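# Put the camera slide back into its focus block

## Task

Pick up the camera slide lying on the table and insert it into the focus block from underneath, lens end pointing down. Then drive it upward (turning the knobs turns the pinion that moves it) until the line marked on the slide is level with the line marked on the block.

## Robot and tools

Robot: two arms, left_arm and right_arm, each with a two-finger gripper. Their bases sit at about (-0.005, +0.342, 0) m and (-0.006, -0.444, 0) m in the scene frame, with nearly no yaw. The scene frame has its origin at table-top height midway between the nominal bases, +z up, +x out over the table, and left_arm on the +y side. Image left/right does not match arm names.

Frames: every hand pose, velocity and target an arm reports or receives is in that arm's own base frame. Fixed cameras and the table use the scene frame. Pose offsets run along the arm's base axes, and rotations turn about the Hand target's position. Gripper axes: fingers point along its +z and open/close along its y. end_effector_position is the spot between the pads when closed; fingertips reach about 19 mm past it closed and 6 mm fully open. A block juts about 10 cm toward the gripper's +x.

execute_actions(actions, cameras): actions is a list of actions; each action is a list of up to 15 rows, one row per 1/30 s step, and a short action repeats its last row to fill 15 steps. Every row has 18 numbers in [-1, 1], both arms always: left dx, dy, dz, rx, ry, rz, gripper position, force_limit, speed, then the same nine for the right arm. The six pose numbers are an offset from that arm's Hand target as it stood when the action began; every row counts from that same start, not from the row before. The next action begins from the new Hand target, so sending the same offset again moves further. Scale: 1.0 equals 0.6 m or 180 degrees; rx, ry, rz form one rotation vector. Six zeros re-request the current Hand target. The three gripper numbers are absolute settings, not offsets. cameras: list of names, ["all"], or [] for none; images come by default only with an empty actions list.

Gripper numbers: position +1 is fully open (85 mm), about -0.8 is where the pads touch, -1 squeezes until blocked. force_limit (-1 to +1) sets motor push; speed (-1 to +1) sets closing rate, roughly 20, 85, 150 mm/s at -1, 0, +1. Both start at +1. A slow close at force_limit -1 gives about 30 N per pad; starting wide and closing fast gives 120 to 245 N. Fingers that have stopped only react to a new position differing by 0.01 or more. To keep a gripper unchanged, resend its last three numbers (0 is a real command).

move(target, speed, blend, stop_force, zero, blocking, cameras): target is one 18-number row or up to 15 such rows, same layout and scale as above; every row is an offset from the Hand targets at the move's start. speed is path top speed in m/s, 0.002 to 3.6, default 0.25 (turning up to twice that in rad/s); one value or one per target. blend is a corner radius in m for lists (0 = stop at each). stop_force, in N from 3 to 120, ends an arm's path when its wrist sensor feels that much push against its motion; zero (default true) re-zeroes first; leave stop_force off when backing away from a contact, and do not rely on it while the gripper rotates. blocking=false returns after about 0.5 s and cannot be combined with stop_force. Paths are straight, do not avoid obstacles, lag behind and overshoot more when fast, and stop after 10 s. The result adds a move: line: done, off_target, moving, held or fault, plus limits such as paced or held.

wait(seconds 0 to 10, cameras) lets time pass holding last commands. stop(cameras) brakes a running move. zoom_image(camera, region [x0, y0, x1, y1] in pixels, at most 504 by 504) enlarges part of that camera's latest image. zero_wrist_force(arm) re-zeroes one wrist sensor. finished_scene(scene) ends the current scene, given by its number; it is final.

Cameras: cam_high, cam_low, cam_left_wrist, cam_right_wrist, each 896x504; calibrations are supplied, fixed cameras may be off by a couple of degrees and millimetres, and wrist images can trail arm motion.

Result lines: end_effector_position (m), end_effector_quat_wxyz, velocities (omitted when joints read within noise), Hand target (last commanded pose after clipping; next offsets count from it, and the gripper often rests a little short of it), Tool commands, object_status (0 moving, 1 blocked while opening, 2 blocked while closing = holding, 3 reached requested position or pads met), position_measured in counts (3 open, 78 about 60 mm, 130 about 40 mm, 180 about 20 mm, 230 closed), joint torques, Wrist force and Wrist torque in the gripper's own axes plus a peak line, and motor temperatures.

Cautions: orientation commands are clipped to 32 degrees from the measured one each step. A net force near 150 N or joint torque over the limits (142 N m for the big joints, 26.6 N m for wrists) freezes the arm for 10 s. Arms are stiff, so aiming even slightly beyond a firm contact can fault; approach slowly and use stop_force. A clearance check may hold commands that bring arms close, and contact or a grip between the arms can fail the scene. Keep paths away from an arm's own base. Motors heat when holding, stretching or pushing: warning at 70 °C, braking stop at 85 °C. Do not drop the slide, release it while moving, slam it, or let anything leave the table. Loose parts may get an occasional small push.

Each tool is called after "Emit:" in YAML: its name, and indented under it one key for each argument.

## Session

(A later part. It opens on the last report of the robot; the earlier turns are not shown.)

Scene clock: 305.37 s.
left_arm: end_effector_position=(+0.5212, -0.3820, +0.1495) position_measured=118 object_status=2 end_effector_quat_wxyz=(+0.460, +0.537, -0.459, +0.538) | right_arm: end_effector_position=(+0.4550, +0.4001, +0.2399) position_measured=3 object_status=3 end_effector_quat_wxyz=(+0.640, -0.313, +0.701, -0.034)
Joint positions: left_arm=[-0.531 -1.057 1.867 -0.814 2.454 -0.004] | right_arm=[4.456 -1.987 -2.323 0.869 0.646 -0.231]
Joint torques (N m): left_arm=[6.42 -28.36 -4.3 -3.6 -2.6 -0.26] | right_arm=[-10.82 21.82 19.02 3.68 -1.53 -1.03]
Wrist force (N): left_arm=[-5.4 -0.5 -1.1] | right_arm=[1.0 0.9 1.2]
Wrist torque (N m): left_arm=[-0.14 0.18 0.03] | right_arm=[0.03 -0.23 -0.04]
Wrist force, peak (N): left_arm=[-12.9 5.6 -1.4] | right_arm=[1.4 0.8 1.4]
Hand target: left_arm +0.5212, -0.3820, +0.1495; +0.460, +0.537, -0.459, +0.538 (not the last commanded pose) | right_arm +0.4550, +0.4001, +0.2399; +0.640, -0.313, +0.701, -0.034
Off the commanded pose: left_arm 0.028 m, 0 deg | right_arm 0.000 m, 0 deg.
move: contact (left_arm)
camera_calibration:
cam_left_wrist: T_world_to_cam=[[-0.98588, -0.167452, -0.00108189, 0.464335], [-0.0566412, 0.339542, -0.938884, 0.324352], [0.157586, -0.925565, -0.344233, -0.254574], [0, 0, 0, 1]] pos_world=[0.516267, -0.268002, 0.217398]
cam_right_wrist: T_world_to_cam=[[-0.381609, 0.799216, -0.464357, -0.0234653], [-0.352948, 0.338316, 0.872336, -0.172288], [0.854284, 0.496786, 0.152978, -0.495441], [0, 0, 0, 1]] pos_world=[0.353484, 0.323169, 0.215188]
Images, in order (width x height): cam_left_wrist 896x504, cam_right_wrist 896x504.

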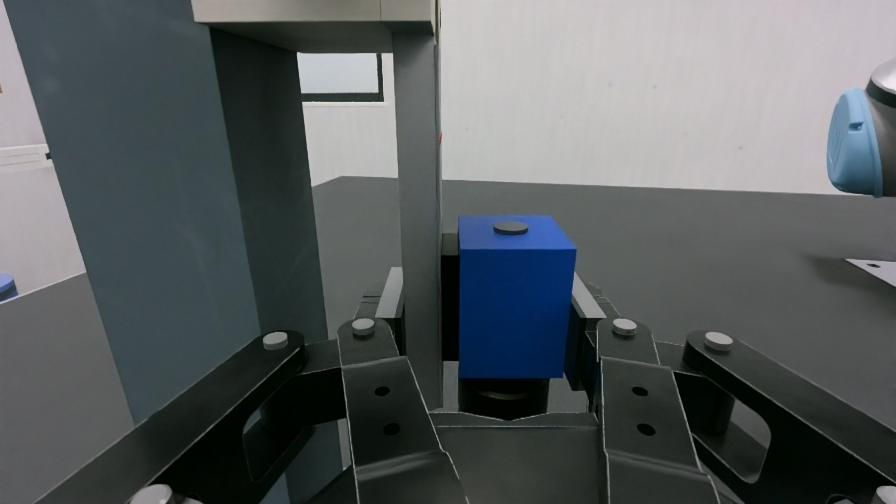

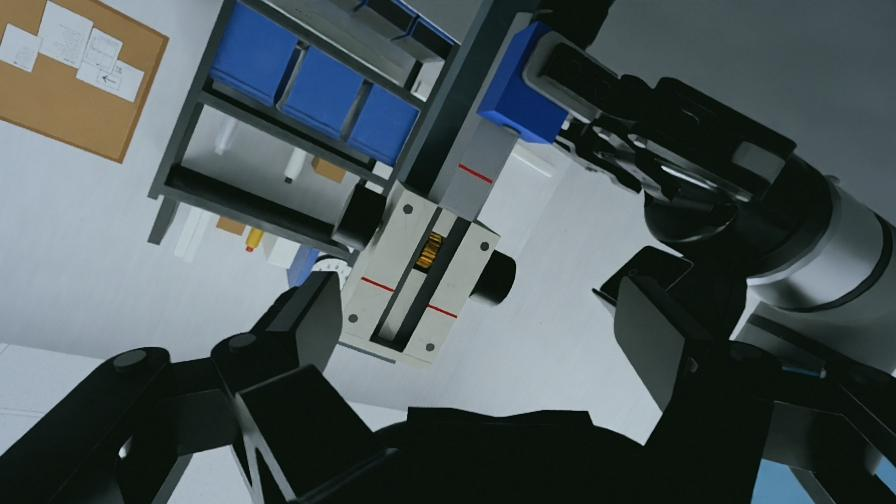

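Emit:
move:
  target: [-0.0008,-0.0001,-0.001,0,0,0,-1,-0.6,-0.8,0,0,0,0,0,0,1,1,1]

Emit:
move:
  target: [0,0,0.05,0,0,0,-1,-0.6,-0.8,0,0,0,0,0,0,1,1,1]
  speed: 0.01
  stop_force: 5
  cameras: ["cam_left_wrist","cam_right_wrist"]

Emit:
zoom_image:
  camera: "cam_right_wrist"
  region: [400, 165, 520, 255]

Emit:
zoom_image:
  camera: "cam_left_wrist"
  region: [380, 5, 450, 65]

Scene clock: 310.13 s.
left_arm: end_effector_position=(+0.5207, -0.3820, +0.1489) position_measured=118 object_status=2 end_effector_quat_wxyz=(+0.460, +0.537, -0.459, +0.538) | right_arm: end_effector_position=(+0.4550, +0.4001, +0.2399) position_measured=3 object_status=3 end_effector_quat_wxyz=(+0.640, -0.313, +0.701, -0.034)
Joint positions: left_arm=[-0.532 -1.056 1.869 -0.816 2.453 -0.004] | right_arm=[4.456 -1.987 -2.323 0.869 0.646 -0.231]
Joint torques (N m): left_arm=[-13.99 -28.38 -5.95 -3.72 -2.53 0.2] | right_arm=[-10.35 22.24 18.9 3.87 -0.93 -1.68]
Wrist force (N): left_arm=[-5.3 -1.0 -1.0] | right_arm=[1.0 1.0 1.0]
Wrist torque (N m): left_arm=[-0.14 0.19 0.00] | right_arm=[0.06 -0.23 -0.06]
Wrist force, peak (N): left_arm=[-5.8 -0.1 -1.4] | right_arm=[1.5 1.2 1.2]
Hand target: left_arm +0.5207, -0.3821, +0.1489; +0.460, +0.537, -0.459, +0.538 | right_arm +0.4550, +0.4001, +0.2399; +0.640, -0.313, +0.701, -0.034
Off the commanded pose: left_arm 0.000 m, 0 deg | right_arm 0.000 m, 0 deg.
move: done

Scene clock: 312.93 s.
left_arm: end_effector_position=(+0.5207, -0.3821, +0.1637) position_measured=118 object_status=2 end_effector_quat_wxyz=(+0.460, +0.537, -0.459, +0.538) | right_arm: end_effector_position=(+0.4550, +0.4001, +0.2399) position_measured=3 object_status=3 end_effector_quat_wxyz=(+0.640, -0.313, +0.701, -0.034)
Joint positions: left_arm=[-0.532 -1.082 1.86 -0.782 2.453 -0.004] | right_arm=[4.456 -1.987 -2.323 0.869 0.646 -0.231]
Joint torques (N m): left_arm=[-10.6 -24.34 -0.77 -0.68 -0.19 -1.43] | right_arm=[-10.79 22.41 18.32 3.94 -1 -1.69]
Wrist force (N): left_arm=[5.3 -4.3 -3.0] | right_arm=[1.6 0.8 1.1]
Wrist torque (N m): left_arm=[-0.47 -0.22 -0.08] | right_arm=[0.03 -0.32 -0.05]
Wrist force, peak (N): left_arm=[-10.5 -3.0 -2.3] | right_arm=[1.7 0.9 1.3]
Hand target: left_arm +0.5207, -0.3821, +0.1637; +0.460, +0.537, -0.459, +0.538 (not the last commanded pose) | right_arm +0.4550, +0.4001, +0.2399; +0.640, -0.313, +0.701, -0.034
Off the commanded pose: left_arm 0.015 m, 0 deg | right_arm 0.000 m, 0 deg.
move: contact (left_arm)
camera_calibration:
cam_left_wrist: T_world_to_cam=[[-0.98588, -0.167452, -0.00108189, 0.463857], [-0.0566412, 0.339542, -0.938884, 0.337656], [0.157586, -0.925565, -0.344233, -0.249607], [0, 0, 0, 1]] pos_world=[0.515767, -0.268002, 0.231598]
cam_right_wrist: T_world_to_cam=[[-0.381609, 0.799216, -0.464357, -0.0234653], [-0.352948, 0.338316, 0.872336, -0.172288], [0.854284, 0.496786, 0.152978, -0.495441], [0, 0, 0, 1]] pos_world=[0.353484, 0.323169, 0.215188]
Images, in order (width x height): cam_left_wrist 896x504, cam_right_wrist 896x504.

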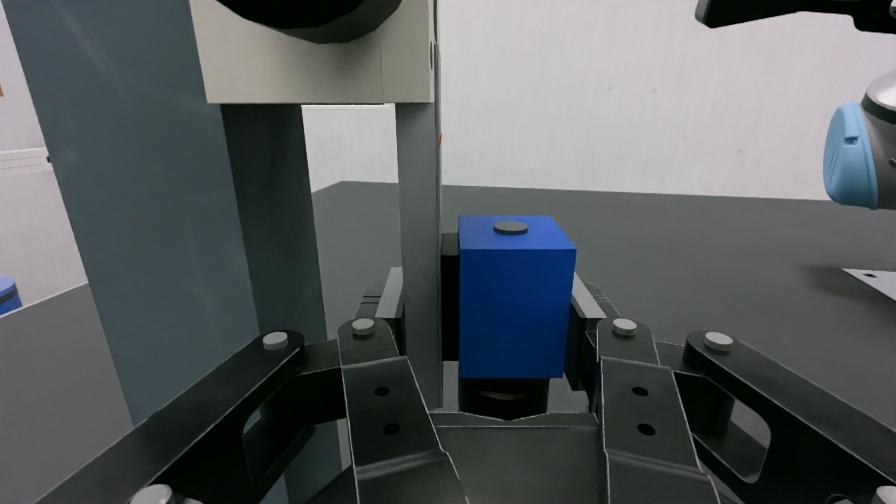

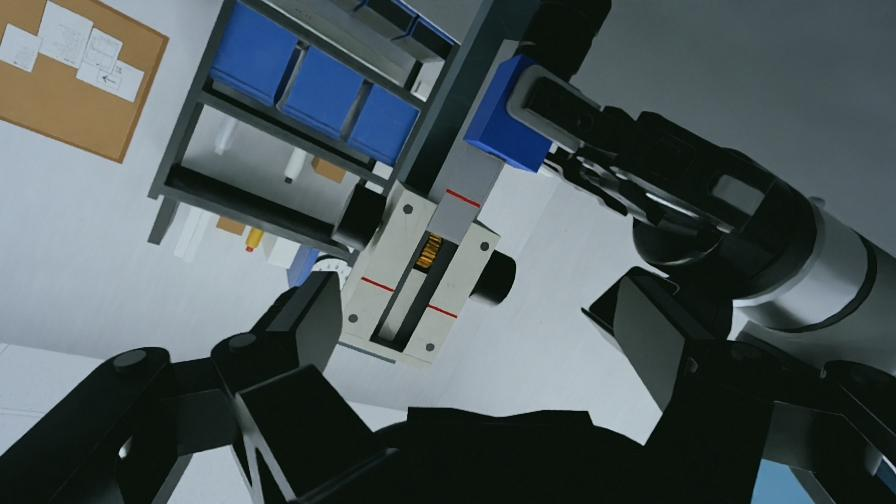

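Scaled by 4.200.

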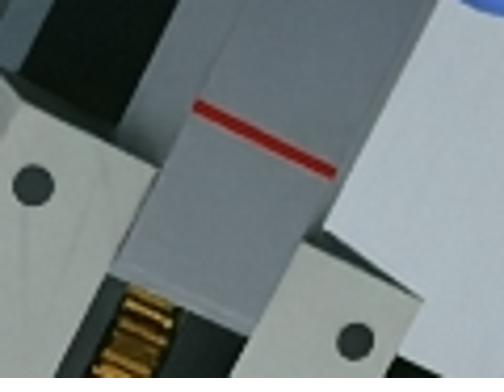

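Scaled by 7.200.

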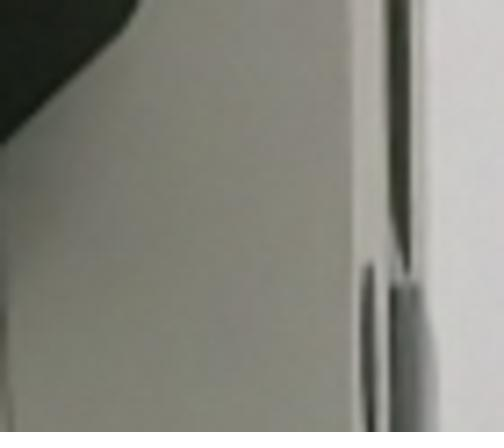

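Emit:
move:
  target: [0,0,0.075,0,0,0,-1,-0.6,-0.8,0,0,0,0,0,0,1,1,1]
  speed: 0.01
  stop_force: 15
  cameras: ["cam_left_wrist","cam_right_wrist"]

Emit:
zoom_image:
  camera: "cam_right_wrist"
  region: [380, 145, 520, 285]

Scene clock: 316.70 s.
left_arm: end_effector_position=(+0.5206, -0.3820, +0.1651) position_measured=118 object_status=2 end_effector_quat_wxyz=(+0.460, +0.537, -0.459, +0.538) | right_arm: end_effector_position=(+0.4550, +0.4001, +0.2399) position_measured=3 object_status=3 end_effector_quat_wxyz=(+0.640, -0.313, +0.701, -0.034)
Joint positions: left_arm=[-0.532 -1.085 1.859 -0.778 2.453 -0.004] | right_arm=[4.456 -1.987 -2.323 0.869 0.646 -0.231]
Joint torques (N m): left_arm=[-10.93 -26.57 -3.1 0.06 -0.26 -1.41] | right_arm=[-9.18 23.01 18.25 3.85 -0.72 -1.8]
Wrist force (N): left_arm=[2.0 -4.5 -2.3] | right_arm=[1.2 0.9 1.1]
Wrist torque (N m): left_arm=[-0.34 -0.17 -0.17] | right_arm=[0.04 -0.26 -0.05]
Wrist force, peak (N): left_arm=[-10.7 -2.2 -3.5] | right_arm=[1.4 0.8 1.5]
Hand target: left_arm +0.5206, -0.3820, +0.1651; +0.460, +0.537, -0.459, +0.538 (not the last commanded pose) | right_arm +0.4550, +0.4001, +0.2399; +0.640, -0.313, +0.701, -0.034
Off the commanded pose: left_arm 0.044 m, 0 deg | right_arm 0.000 m, 0 deg.
move: contact (left_arm)
camera_calibration:
cam_left_wrist: T_world_to_cam=[[-0.985878, -0.167465, -0.000511455, 0.463627], [-0.0572402, 0.339845, -0.938738, 0.339412], [0.157379, -0.925452, -0.344631, -0.248849], [0, 0, 0, 1]] pos_world=[0.515671, -0.268004, 0.233096]
cam_right_wrist: T_world_to_cam=[[-0.381609, 0.799216, -0.464357, -0.0234653], [-0.352948, 0.338316, 0.872336, -0.172288], [0.854284, 0.496786, 0.152978, -0.495441], [0, 0, 0, 1]] pos_world=[0.353484, 0.323169, 0.215188]
Images, in order (width x height): cam_left_wrist 896x504, cam_right_wrist 896x504.

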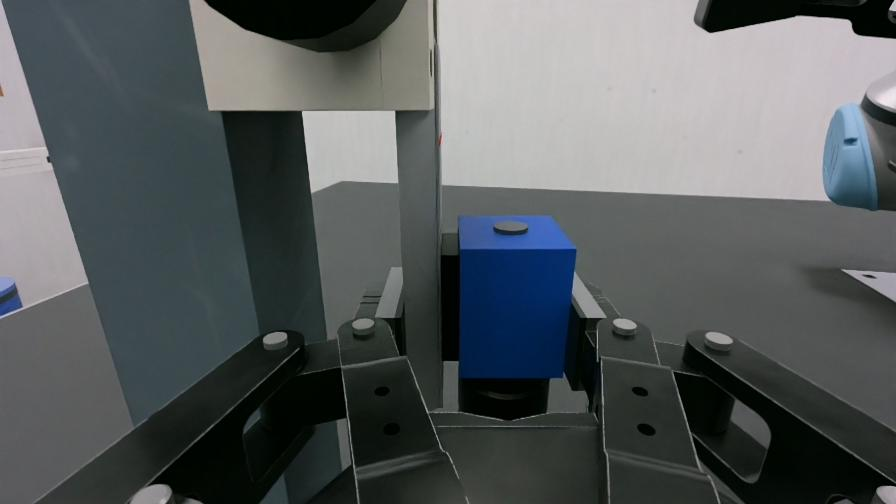

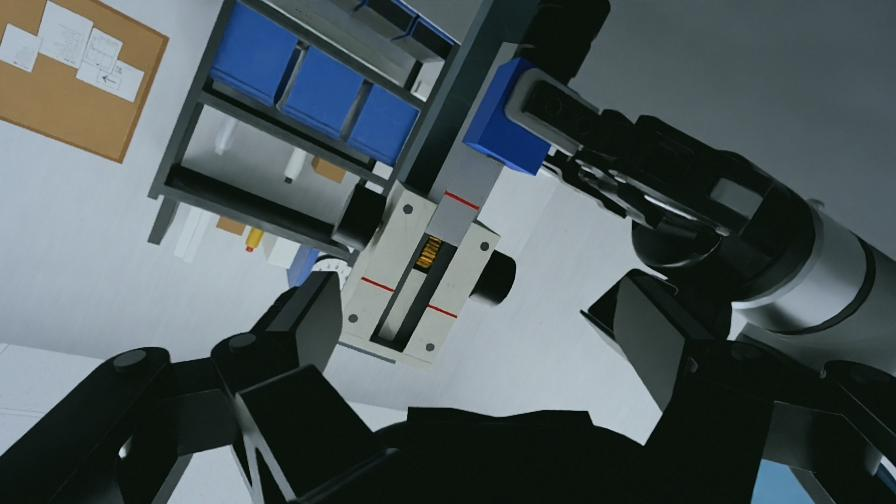

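Scaled by 3.600.

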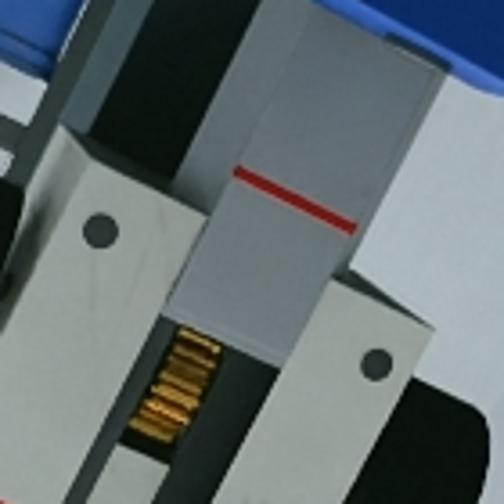

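Emit:
move:
  target: [0.0004,0.0001,-0.001,0,0,0,-1,-0.6,-0.8,0,0,0,0,0,0,1,1,1]

Emit:
move:
  target: [0,0,0.075,0,0,0,-1,-0.6,-0.8,0,0,0,0,0,0,1,1,1]
  speed: 0.01
  stop_force: 30
  cameras: ["cam_left_wrist","cam_right_wrist"]

Emit:
zoom_image:
  camera: "cam_right_wrist"
  region: [380, 145, 520, 285]

Scene clock: 322.63 s.
left_arm: end_effector_position=(+0.5208, -0.3819, +0.1645) position_measured=118 object_status=2 end_effector_quat_wxyz=(+0.460, +0.537, -0.459, +0.538) | right_arm: end_effector_position=(+0.4550, +0.4001, +0.2399) position_measured=3 object_status=3 end_effector_quat_wxyz=(+0.640, -0.313, +0.701, -0.034)
Joint positions: left_arm=[-0.532 -1.084 1.859 -0.779 2.454 -0.004] | right_arm=[4.456 -1.987 -2.323 0.869 0.646 -0.231]
Joint torques (N m): left_arm=[13.76 -25.9 -28.5 -3.61 1.75 -1.5] | right_arm=[-10.89 21.66 18.39 3.77 -0.47 -1.8]
Wrist force (N): left_arm=[-1.4 2.3 -0.7] | right_arm=[1.1 0.9 1.0]
Wrist torque (N m): left_arm=[-0.31 -0.02 0.28] | right_arm=[0.03 -0.26 -0.05]
Wrist force, peak (N): left_arm=[3.0 -5.1 -2.1] | right_arm=[1.5 1.1 1.4]
Hand target: left_arm +0.5208, -0.3819, +0.1645; +0.460, +0.537, -0.459, +0.538 | right_arm +0.4550, +0.4001, +0.2399; +0.640, -0.313, +0.701, -0.034
Off the commanded pose: left_arm 0.000 m, 0 deg | right_arm 0.000 m, 0 deg.
move: done

Scene clock: 324.67 s.
left_arm: end_effector_position=(+0.5208, -0.3819, +0.1724) position_measured=118 object_status=2 end_effector_quat_wxyz=(+0.460, +0.537, -0.459, +0.538) | right_arm: end_effector_position=(+0.4550, +0.4001, +0.2399) position_measured=3 object_status=3 end_effector_quat_wxyz=(+0.640, -0.313, +0.701, -0.034)
Joint positions: left_arm=[-0.531 -1.097 1.854 -0.76 2.454 -0.004] | right_arm=[4.456 -1.987 -2.323 0.869 0.646 -0.231]
Joint torques (N m): left_arm=[0.05 -29.97 -11.65 -4.71 -0.6 -1.66] | right_arm=[-11.47 21.66 18.85 3.72 -0.27 -1.73]
Wrist force (N): left_arm=[-10.3 4.8 -17.8] | right_arm=[1.2 0.8 1.4]
Wrist torque (N m): left_arm=[-0.94 0.23 0.34] | right_arm=[0.02 -0.26 -0.05]
Wrist force, peak (N): left_arm=[-31.0 4.1 -13.2] | right_arm=[1.5 0.8 1.4]
Hand target: left_arm +0.5208, -0.3819, +0.1724; +0.460, +0.537, -0.459, +0.538 (not the last commanded pose) | right_arm +0.4550, +0.4001, +0.2399; +0.640, -0.313, +0.701, -0.034
Off the commanded pose: left_arm 0.037 m, 0 deg | right_arm 0.000 m, 0 deg.
move: contact (left_arm)
camera_calibration:
cam_left_wrist: T_world_to_cam=[[-0.985873, -0.167492, -0.000434416, 0.463915], [-0.0573358, 0.339918, -0.938706, 0.346309], [0.157373, -0.92542, -0.34472, -0.246255], [0, 0, 0, 1]] pos_world=[0.515971, -0.267904, 0.240395]
cam_right_wrist: T_world_to_cam=[[-0.381609, 0.799216, -0.464357, -0.0234653], [-0.352948, 0.338316, 0.872336, -0.172288], [0.854284, 0.496786, 0.152978, -0.495441], [0, 0, 0, 1]] pos_world=[0.353484, 0.323169, 0.215188]
Images, in order (width x height): cam_left_wrist 896x504, cam_right_wrist 896x504.

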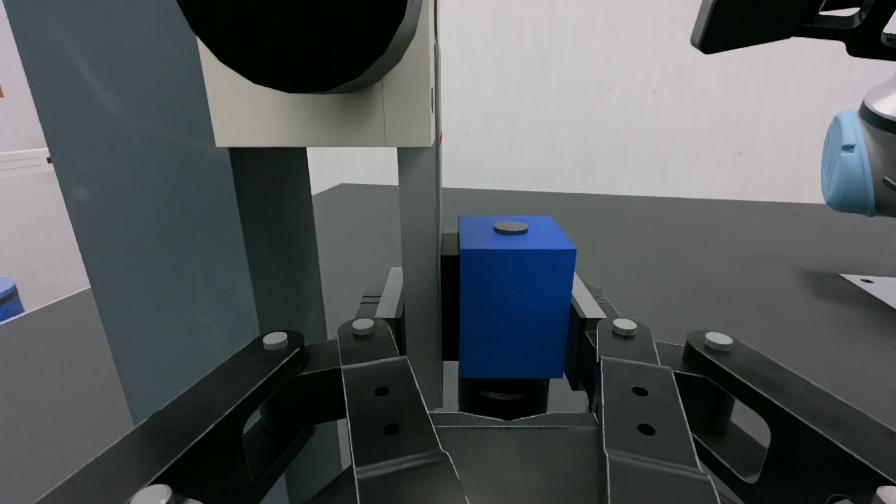

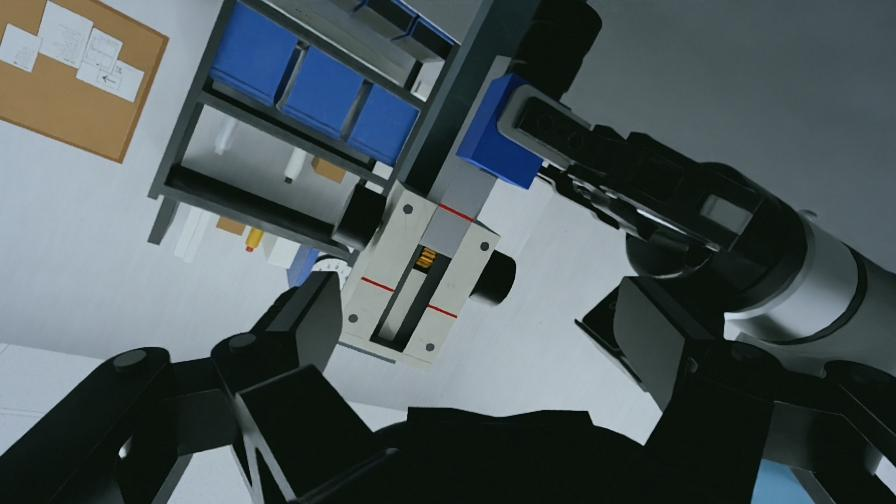

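Scaled by 3.600.

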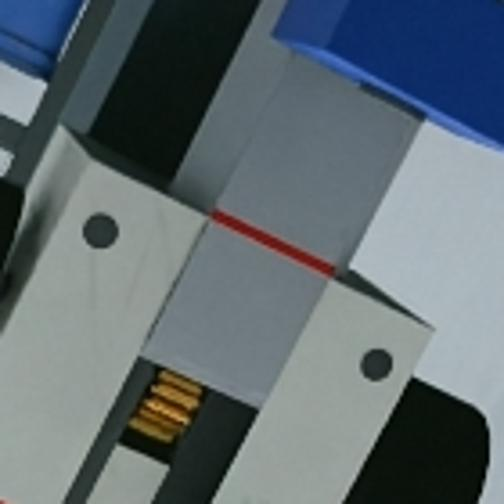

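Emit:
move:
  target: [-0.0003,0.0008,-0.0005,0,0,0,-1,-0.6,-0.8,0,0,0,0,0,0,1,1,1]

Emit:
move:
  target: [0,0,0.075,0,0,0,-1,-0.6,-0.8,0,0,0,0,0,0,1,1,1]
  speed: 0.01
  stop_force: 30
  cameras: ["cam_left_wrist","cam_right_wrist"]

Emit:
zoom_image:
  camera: "cam_right_wrist"
  region: [380, 145, 520, 285]

Scene clock: 328.60 s.
left_arm: end_effector_position=(+0.5206, -0.3814, +0.1721) position_measured=118 object_status=2 end_effector_quat_wxyz=(+0.460, +0.537, -0.459, +0.538) | right_arm: end_effector_position=(+0.4550, +0.4001, +0.2399) position_measured=3 object_status=3 end_effector_quat_wxyz=(+0.640, -0.313, +0.701, -0.034)
Joint positions: left_arm=[-0.531 -1.097 1.855 -0.761 2.455 -0.004] | right_arm=[4.456 -1.987 -2.323 0.869 0.646 -0.231]
Joint torques (N m): left_arm=[14.62 -36.71 -4.6 -3.82 2.53 -1.67] | right_arm=[-9.84 21.66 19.53 3.95 -0.16 -1.77]
Wrist force (N): left_arm=[-4.1 -0.8 3.5] | right_arm=[1.2 0.8 1.0]
Wrist torque (N m): left_arm=[-0.32 -0.20 0.04] | right_arm=[0.02 -0.26 -0.06]
Wrist force, peak (N): left_arm=[-9.9 4.8 -18.2] | right_arm=[1.7 1.2 1.2]
Hand target: left_arm +0.5206, -0.3814, +0.1721; +0.460, +0.537, -0.459, +0.538 | right_arm +0.4550, +0.4001, +0.2399; +0.640, -0.313, +0.701, -0.034
Off the commanded pose: left_arm 0.000 m, 0 deg | right_arm 0.000 m, 0 deg.
move: done

Scene clock: 331.77 s.
left_arm: end_effector_position=(+0.5206, -0.3814, +0.1913) position_measured=118 object_status=2 end_effector_quat_wxyz=(+0.460, +0.537, -0.459, +0.538) | right_arm: end_effector_position=(+0.4550, +0.4001, +0.2399) position_measured=3 object_status=3 end_effector_quat_wxyz=(+0.640, -0.313, +0.701, -0.034)
Joint positions: left_arm=[-0.531 -1.129 1.841 -0.715 2.455 -0.004] | right_arm=[4.456 -1.987 -2.323 0.869 0.646 -0.231]
Joint torques (N m): left_arm=[5.51 -31.01 -12.35 -4.35 -3.47 -0.33] | right_arm=[-9.58 22.31 18.46 3.84 0.05 -1.62]
Wrist force (N): left_arm=[-14.7 2.0 -14.7] | right_arm=[1.1 0.8 1.4]
Wrist torque (N m): left_arm=[-0.69 0.32 0.39] | right_arm=[0.02 -0.26 -0.05]
Wrist force, peak (N): left_arm=[-33.8 2.8 -14.3] | right_arm=[1.0 1.6 1.2]
Hand target: left_arm +0.5206, -0.3814, +0.1913; +0.460, +0.537, -0.459, +0.538 (not the last commanded pose) | right_arm +0.4550, +0.4001, +0.2399; +0.640, -0.313, +0.701, -0.034
Off the commanded pose: left_arm 0.026 m, 0 deg | right_arm 0.000 m, 0 deg.
move: contact (left_arm)
camera_calibration:
cam_left_wrist: T_world_to_cam=[[-0.985868, -0.167525, -0.000341521, 0.463775], [-0.0574332, 0.339902, -0.938705, 0.363915], [0.157373, -0.92542, -0.34472, -0.239245], [0, 0, 0, 1]] pos_world=[0.515772, -0.267404, 0.259295]
cam_right_wrist: T_world_to_cam=[[-0.381609, 0.799216, -0.464357, -0.0234653], [-0.352948, 0.338316, 0.872336, -0.172288], [0.854284, 0.496786, 0.152978, -0.495441], [0, 0, 0, 1]] pos_world=[0.353484, 0.323169, 0.215188]
Images, in order (width x height): cam_left_wrist 896x504, cam_right_wrist 896x504.

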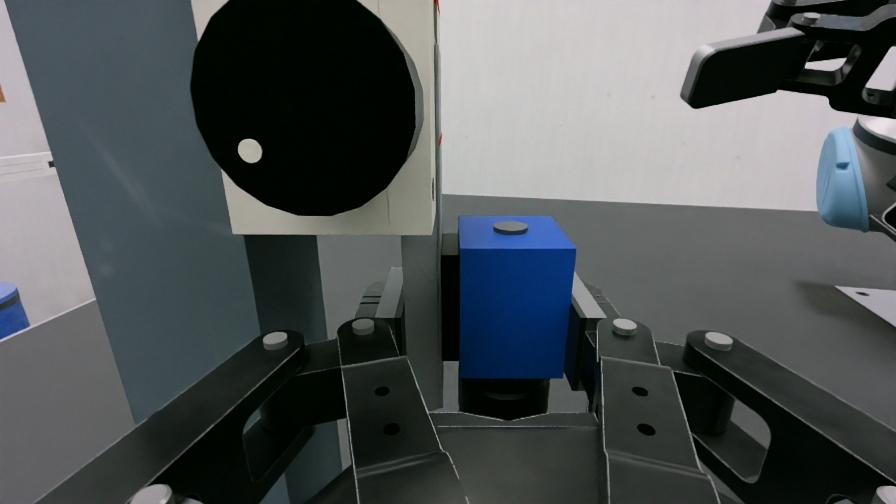

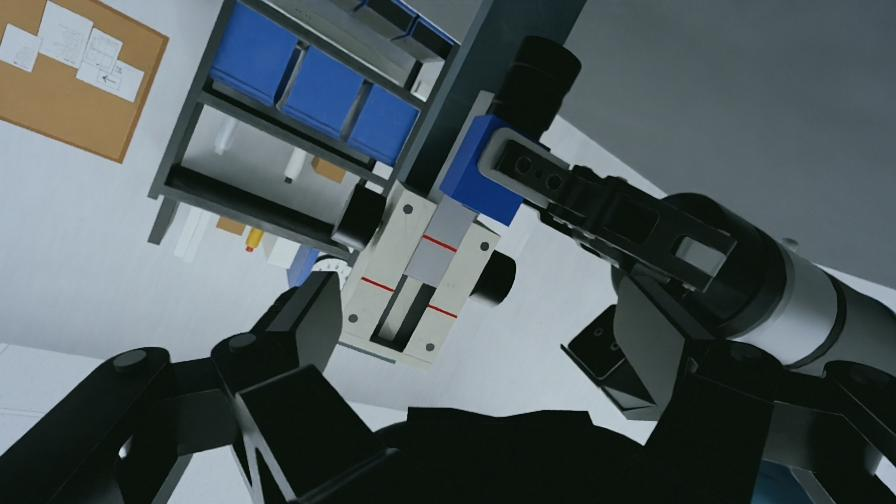

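Scaled by 3.600.

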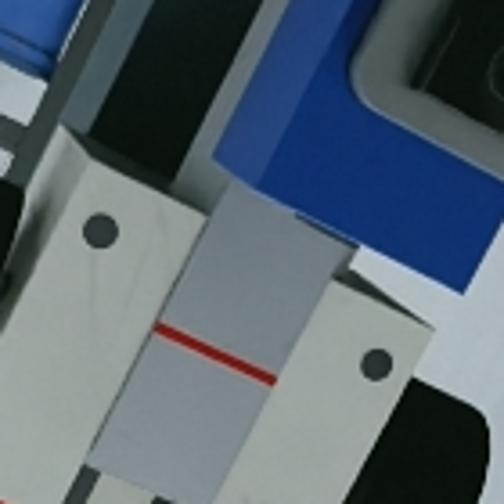

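Emit:
move:
  target: [-0.0002,0.0008,-0.0005,0,0,0,-1,-0.6,-0.8,0,0,0,0,0,0,1,1,1]

Emit:
move:
  target: [0,0.0005,0.032,0,0,0,-1,-0.6,-0.8,0,0,0,0,0,0,1,1,1]
  speed: 0.01
  stop_force: 35
  cameras: ["cam_left_wrist","cam_right_wrist"]

Emit:
zoom_image:
  camera: "cam_right_wrist"
  region: [340, 165, 500, 325]

Scene clock: 338.43 s.
left_arm: end_effector_position=(+0.5205, -0.3809, +0.1910) position_measured=118 object_status=2 end_effector_quat_wxyz=(+0.460, +0.537, -0.459, +0.538) | right_arm: end_effector_position=(+0.4550, +0.4001, +0.2399) position_measured=3 object_status=3 end_effector_quat_wxyz=(+0.640, -0.313, +0.701, -0.034)
Joint positions: left_arm=[-0.53 -1.129 1.842 -0.716 2.455 -0.004] | right_arm=[4.456 -1.987 -2.323 0.869 0.646 -0.231]
Joint torques (N m): left_arm=[16.16 -28.63 -2.28 -2.77 2.96 -0.54] | right_arm=[-10.43 20.99 19.07 3.85 0.32 -1.69]
Wrist force (N): left_arm=[-4.0 -2.7 9.6] | right_arm=[1.3 1.0 1.1]
Wrist torque (N m): left_arm=[-0.46 -0.19 0.05] | right_arm=[0.05 -0.28 -0.05]
Wrist force, peak (N): left_arm=[-14.5 2.1 -14.7] | right_arm=[1.4 1.0 1.3]
Hand target: left_arm +0.5205, -0.3809, +0.1910; +0.460, +0.537, -0.459, +0.538 | right_arm +0.4550, +0.4001, +0.2399; +0.640, -0.313, +0.701, -0.034
Off the commanded pose: left_arm 0.000 m, 0 deg | right_arm 0.000 m, 0 deg.
move: done

Scene clock: 340.97 s.
left_arm: end_effector_position=(+0.5205, -0.3806, +0.2103) position_measured=118 object_status=2 end_effector_quat_wxyz=(+0.460, +0.537, -0.459, +0.538) | right_arm: end_effector_position=(+0.4550, +0.4001, +0.2399) position_measured=3 object_status=3 end_effector_quat_wxyz=(+0.640, -0.313, +0.701, -0.034)
Joint positions: left_arm=[-0.53 -1.159 1.826 -0.67 2.456 -0.004] | right_arm=[4.456 -1.987 -2.323 0.869 0.646 -0.231]
Joint torques (N m): left_arm=[20.09 -35.53 -20.02 -5.58 1.79 -0.77] | right_arm=[-11.25 22.95 18.28 3.89 0.49 -1.66]
Wrist force (N): left_arm=[-22.8 0.6 13.8] | right_arm=[1.1 0.7 1.2]
Wrist torque (N m): left_arm=[-0.65 0.58 0.16] | right_arm=[0.00 -0.25 -0.05]
Wrist force, peak (N): left_arm=[-25.1 -0.6 15.3] | right_arm=[1.5 0.8 1.6]
Hand target: left_arm +0.5205, -0.3806, +0.2102; +0.460, +0.537, -0.459, +0.538 | right_arm +0.4550, +0.4001, +0.2399; +0.640, -0.313, +0.701, -0.034
Off the commanded pose: left_arm 0.000 m, 0 deg | right_arm 0.000 m, 0 deg.
move: done
camera_calibration:
cam_left_wrist: T_world_to_cam=[[-0.985872, -0.167498, -0.000418562, 0.463847], [-0.0573376, 0.339829, -0.938738, 0.381413], [0.157379, -0.925452, -0.344632, -0.231975], [0, 0, 0, 1]] pos_world=[0.515671, -0.266604, 0.278295]
cam_right_wrist: T_world_to_cam=[[-0.381609, 0.799216, -0.464357, -0.0234653], [-0.352948, 0.338316, 0.872336, -0.172288], [0.854284, 0.496786, 0.152978, -0.495441], [0, 0, 0, 1]] pos_world=[0.353484, 0.323169, 0.215188]
Images, in order (width x height): cam_left_wrist 896x504, cam_right_wrist 896x504.

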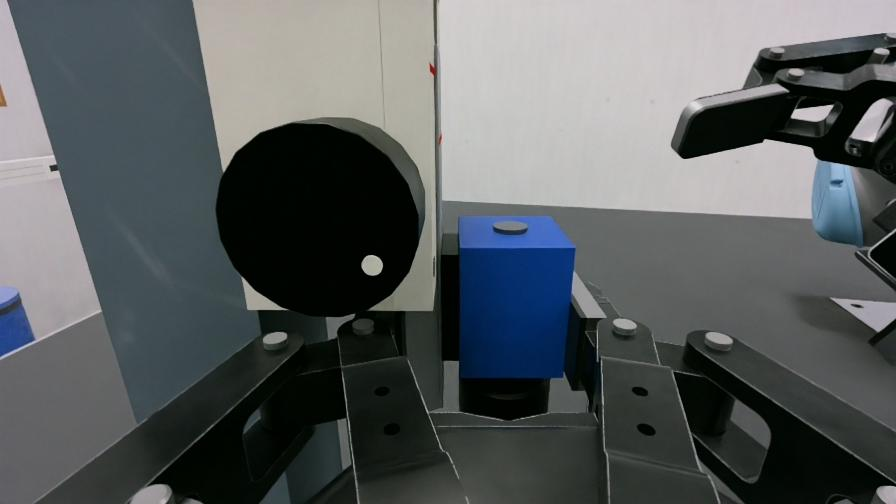

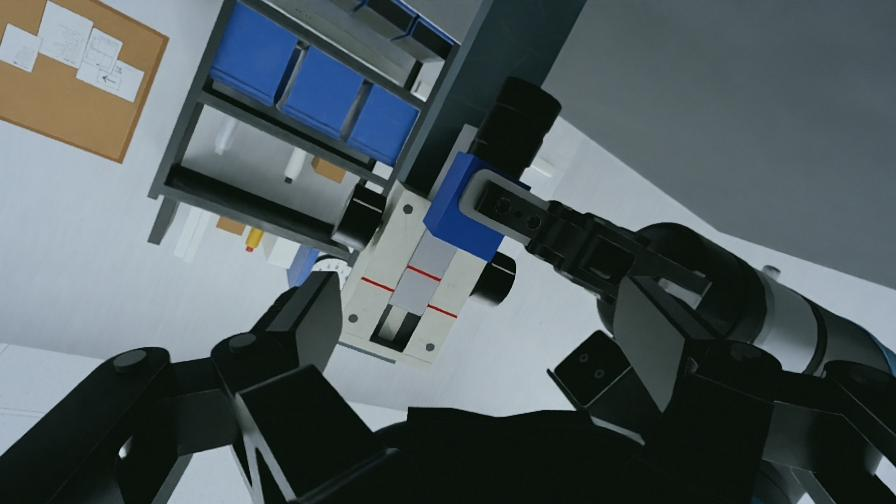

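Scaled by 3.150.

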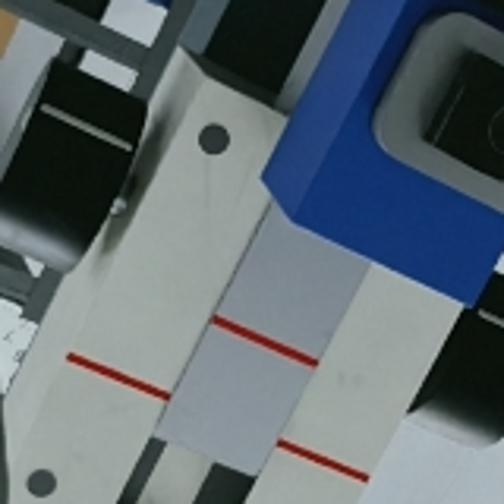

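Emit:
move:
  target: [0,0,0,0,0,0,0.31,-0.6,-0.9,0,0,0,0,0,0,1,1,1]
  cameras: ["cam_right_wrist","cam_left_wrist"]

Emit:
zoom_image:
  camera: "cam_right_wrist"
  region: [340, 165, 500, 325]

Scene clock: 365.23 s.
left_arm: end_effector_position=(+0.5205, -0.3806, +0.2102) position_measured=90 object_status=0 end_effector_quat_wxyz=(+0.460, +0.537, -0.459, +0.538) | right_arm: end_effector_position=(+0.4550, +0.4001, +0.2399) position_measured=3 object_status=3 end_effector_quat_wxyz=(+0.640, -0.313, +0.701, -0.034)
Joint positions: left_arm=[-0.529 -1.159 1.826 -0.67 2.456 -0.004] | right_arm=[4.456 -1.987 -2.323 0.869 0.646 -0.231]
Joint torques (N m): left_arm=[-3.35 -33.74 -9.94 -0.47 -1.5 1.4] | right_arm=[-10.59 22.24 19.7 3.99 0.77 -1.53]
Wrist force (N): left_arm=[-0.6 -1.3 -1.4] | right_arm=[1.3 1.0 1.2]
Wrist torque (N m): left_arm=[-0.17 0.09 0.04] | right_arm=[0.04 -0.27 -0.04]
Wrist force, peak (N): left_arm=[-22.1 0.6 13.8] | right_arm=[1.6 0.9 1.4]
Hand target: left_arm +0.5205, -0.3806, +0.2102; +0.460, +0.537, -0.459, +0.538 | right_arm +0.4550, +0.4001, +0.2399; +0.640, -0.313, +0.701, -0.034
Off the commanded pose: left_arm 0.000 m, 0 deg | right_arm 0.000 m, 0 deg.
move: done
camera_calibration:
cam_left_wrist: T_world_to_cam=[[-0.985847, -0.167649, -0.000281932, 0.463757], [-0.0575305, 0.339881, -0.938707, 0.381424], [0.15747, -0.925405, -0.344716, -0.232021], [0, 0, 0, 1]] pos_world=[0.515673, -0.266604, 0.278195]
cam_right_wrist: T_world_to_cam=[[-0.381609, 0.799216, -0.464357, -0.0234653], [-0.352948, 0.338316, 0.872336, -0.172288], [0.854284, 0.496786, 0.152978, -0.495441], [0, 0, 0, 1]] pos_world=[0.353484, 0.323169, 0.215188]
Images, in order (width x height): cam_left_wrist 896x504, cam_right_wrist 896x504.

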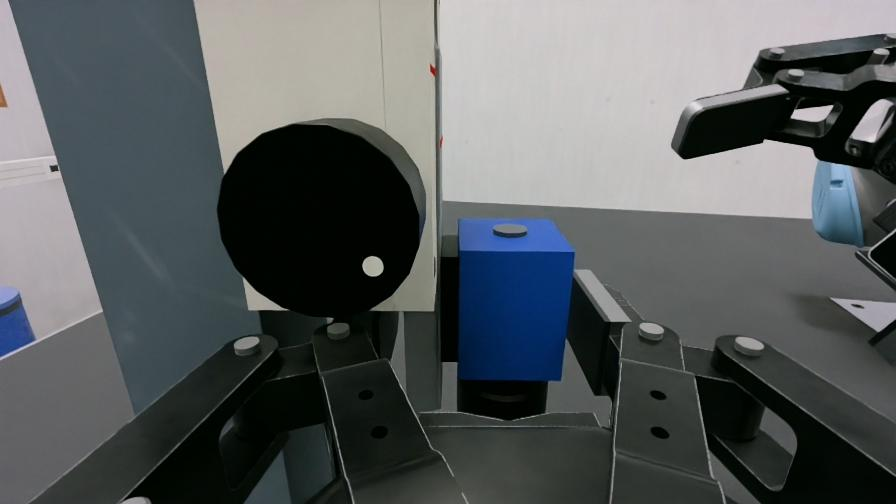

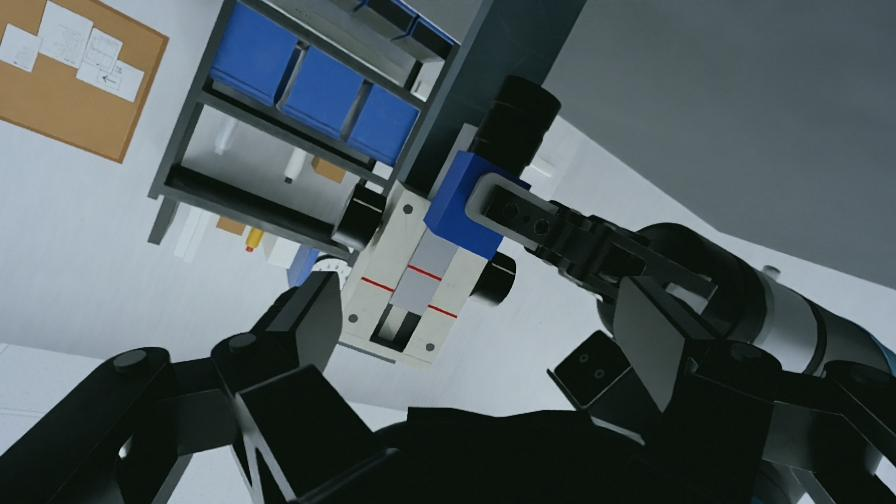

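Scaled by 3.150.

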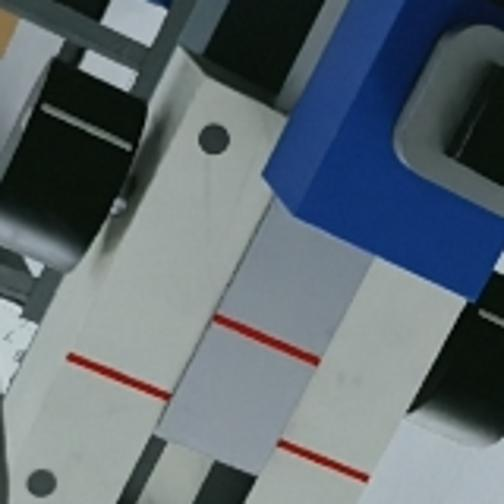

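Emit:
move:
  target:
    - [-0.0252,0.1647,0,0,0,0,0.31,-0.6,-0.9,0,0,0,0,0,0,1,1,1]
    - [0.0,0.1686,0.08,0,0,0,0.31,-0.6,-0.9,0,0,0,0,0,0,1,1,1]
  speed: 0.15
  blend: 0.01
  cameras: ["cam_left_wrist","cam_right_wrist"]

Scene clock: 368.27 s.
left_arm: end_effector_position=(+0.5140, -0.3390, +0.2101) position_measured=90 object_status=3 end_effector_quat_wxyz=(+0.460, +0.537, -0.459, +0.538) | right_arm: end_effector_position=(+0.4550, +0.4001, +0.2399) position_measured=3 object_status=3 end_effector_quat_wxyz=(+0.640, -0.313, +0.701, -0.034)
Joint positions: left_arm=[-0.458 -1.189 1.873 -0.687 2.527 -0.004] | right_arm=[4.456 -1.987 -2.323 0.869 0.646 -0.231]
Joint torques (N m): left_arm=[-13.32 -23.46 -29.85 -0.62 -2.43 -0.2] | right_arm=[-10.57 23.06 17.88 3.79 0.86 -1.78]
Wrist force (N): left_arm=[-0.7 -0.9 -1.3] | right_arm=[1.3 0.9 1.0]
Wrist torque (N m): left_arm=[-0.12 0.09 0.02] | right_arm=[0.04 -0.28 -0.05]
Wrist force, peak (N): left_arm=[0.1 -0.7 -6.3] | right_arm=[1.6 0.9 1.4]
Hand target: left_arm +0.5140, -0.3391, +0.2101; +0.460, +0.537, -0.459, +0.538 (not the last commanded pose) | right_arm +0.4550, +0.4001, +0.2399; +0.640, -0.313, +0.701, -0.034
Off the commanded pose: left_arm 0.077 m, 0 deg | right_arm 0.000 m, 0 deg.
move: held (left_arm; a check stopped the path); path passed 0 of 2 targets; limits=held
pose unreachable (left arm): on one or more control steps of this call, first in action 0 (counted from 0), this arm could not follow its commanded pose, so it was not sent that pose on those steps. It may still have moved: this result reports where it is.
cause: moving toward the commanded pose would bring two parts of the arm too close to each other (its gripper and another part of the arm, with joints 4 (wrist 1) to 6 (wrist 3) between them, 3 mm apart when it was first held).
camera_calibration:
cam_left_wrist: T_world_to_cam=[[-0.985826, -0.167771, -0.000571484, 0.464265], [-0.0573374, 0.340113, -0.938635, 0.366745], [0.15767, -0.925298, -0.344912, -0.192543], [0, 0, 0, 1]] pos_world=[0.509071, -0.225005, 0.278095]
cam_right_wrist: T_world_to_cam=[[-0.381609, 0.799216, -0.464357, -0.0234653], [-0.352948, 0.338316, 0.872336, -0.172288], [0.854284, 0.496786, 0.152978, -0.495441], [0, 0, 0, 1]] pos_world=[0.353484, 0.323169, 0.215188]
Images, in order (width x height): cam_left_wrist 896x504, cam_right_wrist 896x504.

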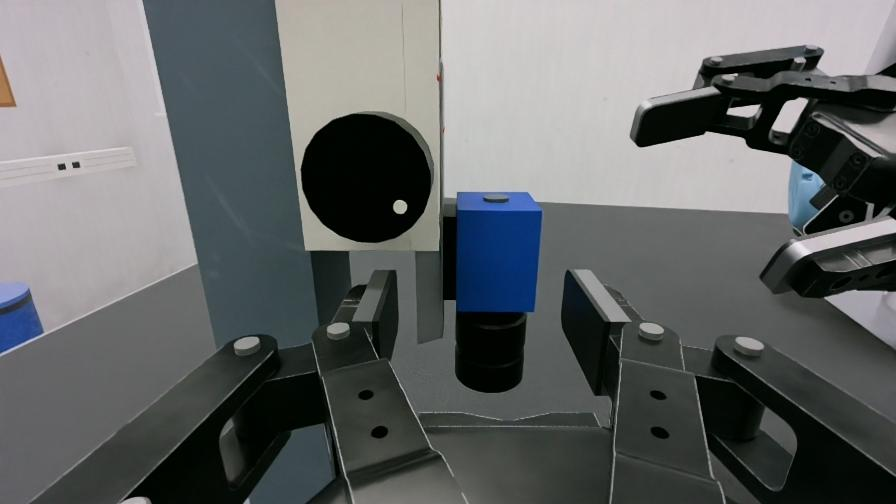

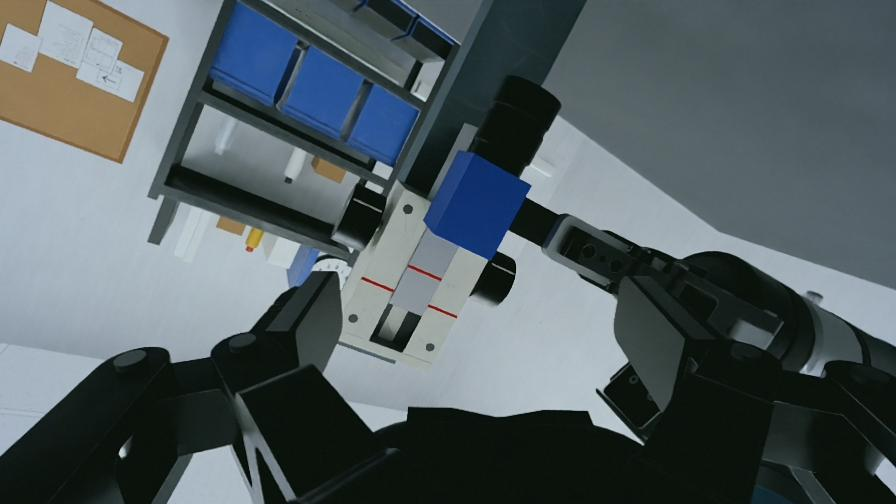

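Emit:
move:
  target:
    - [0,0,0,0,0,0,-1,-0.6,0,0,0,0,0,0,0,1,1,1]
    - [0,0,-0.078,0,0,0,-1,-0.6,0,0,0,0,0,0,0,1,1,1]
    - [0.0428,0.0065,-0.078,0,0,0,-1,-0.6,0,0,0,0,0,0,0,1,1,1]
  speed: 0.1
  cameras: ["cam_left_wrist","cam_right_wrist"]

Scene clock: 382.10 s.
left_arm: end_effector_position=(+0.5162, -0.3388, +0.1632) position_measured=232 object_status=3 end_effector_quat_wxyz=(+0.460, +0.537, -0.459, +0.538) | right_arm: end_effector_position=(+0.4550, +0.4001, +0.2399) position_measured=3 object_status=3 end_effector_quat_wxyz=(+0.640, -0.313, +0.701, -0.034)
Joint positions: left_arm=[-0.456 -1.107 1.903 -0.799 2.53 -0.004] | right_arm=[4.456 -1.987 -2.323 0.869 0.646 -0.231]
Joint torques (N m): left_arm=[-3.24 -43.25 -2.68 -2.62 -1.78 -1.59] | right_arm=[-10.01 22.72 18.95 3.92 0.6 -1.73]
Wrist force (N): left_arm=[-0.6 -1.0 -0.8] | right_arm=[0.9 0.7 1.3]
Wrist torque (N m): left_arm=[-0.14 0.04 0.04] | right_arm=[0.00 -0.23 -0.05]
Wrist force, peak (N): left_arm=[0.1 -3.5 -0.7] | right_arm=[1.2 1.3 1.6]
Hand target: left_arm +0.5161, -0.3388, +0.1632; +0.460, +0.537, -0.459, +0.538 (not the last commanded pose) | right_arm +0.4550, +0.4001, +0.2399; +0.640, -0.313, +0.701, -0.034
Off the commanded pose: left_arm 0.024 m, 0 deg | right_arm 0.000 m, 0 deg.
move: held (left_arm; a check stopped the path); path passed 2 of 3 targets; limits=held
pose unreachable (left arm): on one or more control steps of this call, first in action 0 (counted from 0), this arm could not follow its commanded pose, so it was not sent that pose on those steps. It may still have moved: this result reports where it is.
cause: moving toward the commanded pose would bring two parts of the arm too close to each other (its gripper and another part of the arm, with joints 4 (wrist 1) to 6 (wrist 3) between them, 2 mm apart when it was first held).
camera_calibration:
cam_left_wrist: T_world_to_cam=[[-0.985861, -0.167562, -0.000285879, 0.46654], [-0.0575324, 0.340097, -0.938629, 0.322881], [0.157376, -0.925342, -0.344929, -0.208754], [0, 0, 0, 1]] pos_world=[0.511373, -0.224805, 0.231194]
cam_right_wrist: T_world_to_cam=[[-0.381609, 0.799216, -0.464357, -0.0234653], [-0.352948, 0.338316, 0.872336, -0.172288], [0.854284, 0.496786, 0.152978, -0.495441], [0, 0, 0, 1]] pos_world=[0.353484, 0.323169, 0.215188]
Images, in order (width x height): cam_left_wrist 896x504, cam_right_wrist 896x504.

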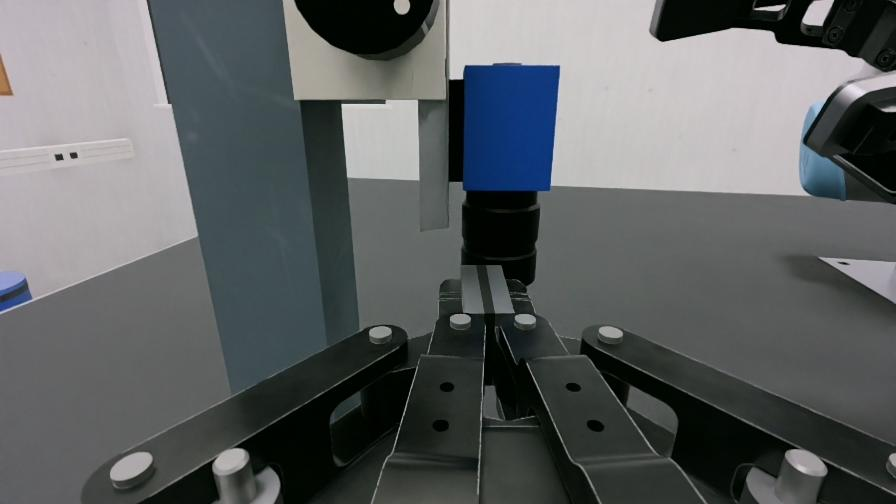

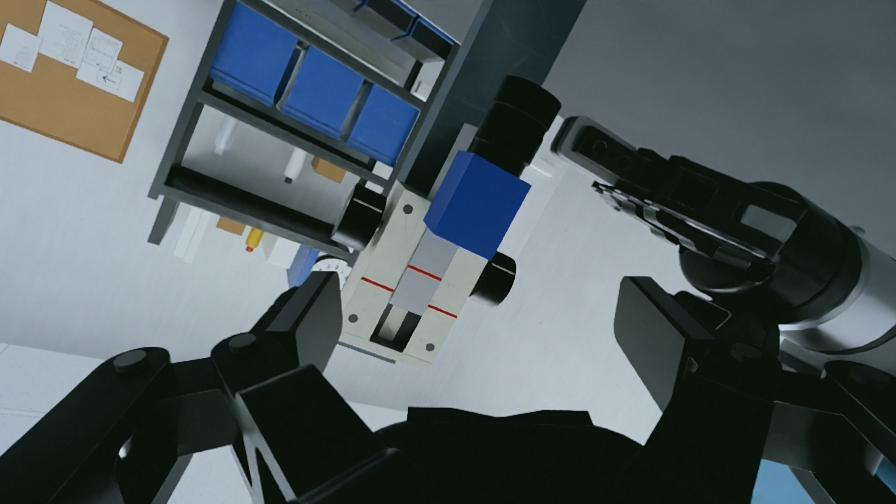

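Emit:
move:
  target:
    - [0.0,-0.006,-0.035,0,0,0,-1,-0.6,0,0,0,0,0,0,0,1,1,1]
    - [0.0445,-0.0587,-0.035,0,0,0,-1,-0.6,0,0,0,0,0,0,0,1,1,1]
  speed: 0.08
  cameras: ["cam_left_wrist"]

Emit:
zoom_image:
  camera: "cam_left_wrist"
  region: [250, 50, 650, 400]

Scene clock: 391.90 s.
left_arm: end_effector_position=(+0.5428, -0.3741, +0.1421) position_measured=232 object_status=3 end_effector_quat_wxyz=(+0.460, +0.537, -0.459, +0.538) | right_arm: end_effector_position=(+0.4550, +0.4001, +0.2399) position_measured=3 object_status=3 end_effector_quat_wxyz=(+0.640, -0.313, +0.701, -0.034)
Joint positions: left_arm=[-0.496 -1.011 1.81 -0.803 2.49 -0.004] | right_arm=[4.456 -1.987 -2.323 0.869 0.646 -0.231]
Joint torques (N m): left_arm=[11.7 -49.39 -2.44 -3.39 3.25 2.12] | right_arm=[-8.81 22.69 18.42 3.68 0.85 -1.69]
Wrist force (N): left_arm=[-0.5 -1.0 -1.2] | right_arm=[1.2 0.9 1.4]
Wrist torque (N m): left_arm=[-0.14 0.04 0.03] | right_arm=[0.04 -0.27 -0.05]
Wrist force, peak (N): left_arm=[-0.4 -0.1 -2.2] | right_arm=[1.3 0.7 1.8]
Hand target: left_arm +0.5428, -0.3740, +0.1422; +0.460, +0.537, -0.459, +0.538 | right_arm +0.4550, +0.4001, +0.2399; +0.640, -0.313, +0.701, -0.034
Off the commanded pose: left_arm 0.000 m, 0 deg | right_arm 0.000 m, 0 deg.
move: done
camera_calibration:
cam_left_wrist: T_world_to_cam=[[-0.985856, -0.167595, -0.000193582, 0.486812], [-0.0576441, 0.340168, -0.938596, 0.316777], [0.15737, -0.925309, -0.345018, -0.252818], [0, 0, 0, 1]] pos_world=[0.537973, -0.260105, 0.210194]
Images, in order (width x height): cam_left_wrist 896x504.

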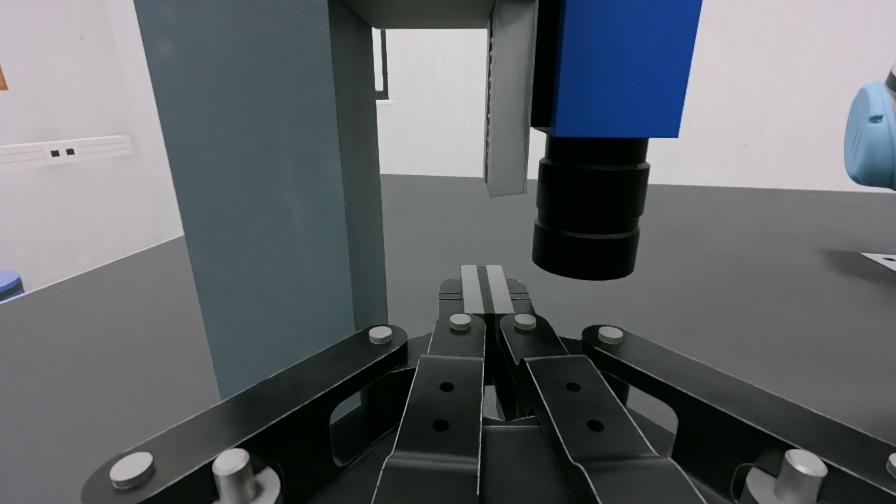

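Scaled by 1.260.

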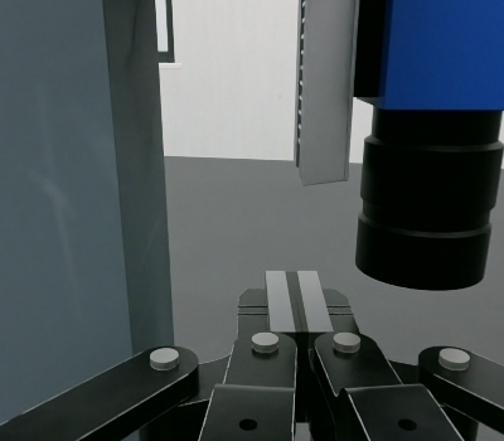

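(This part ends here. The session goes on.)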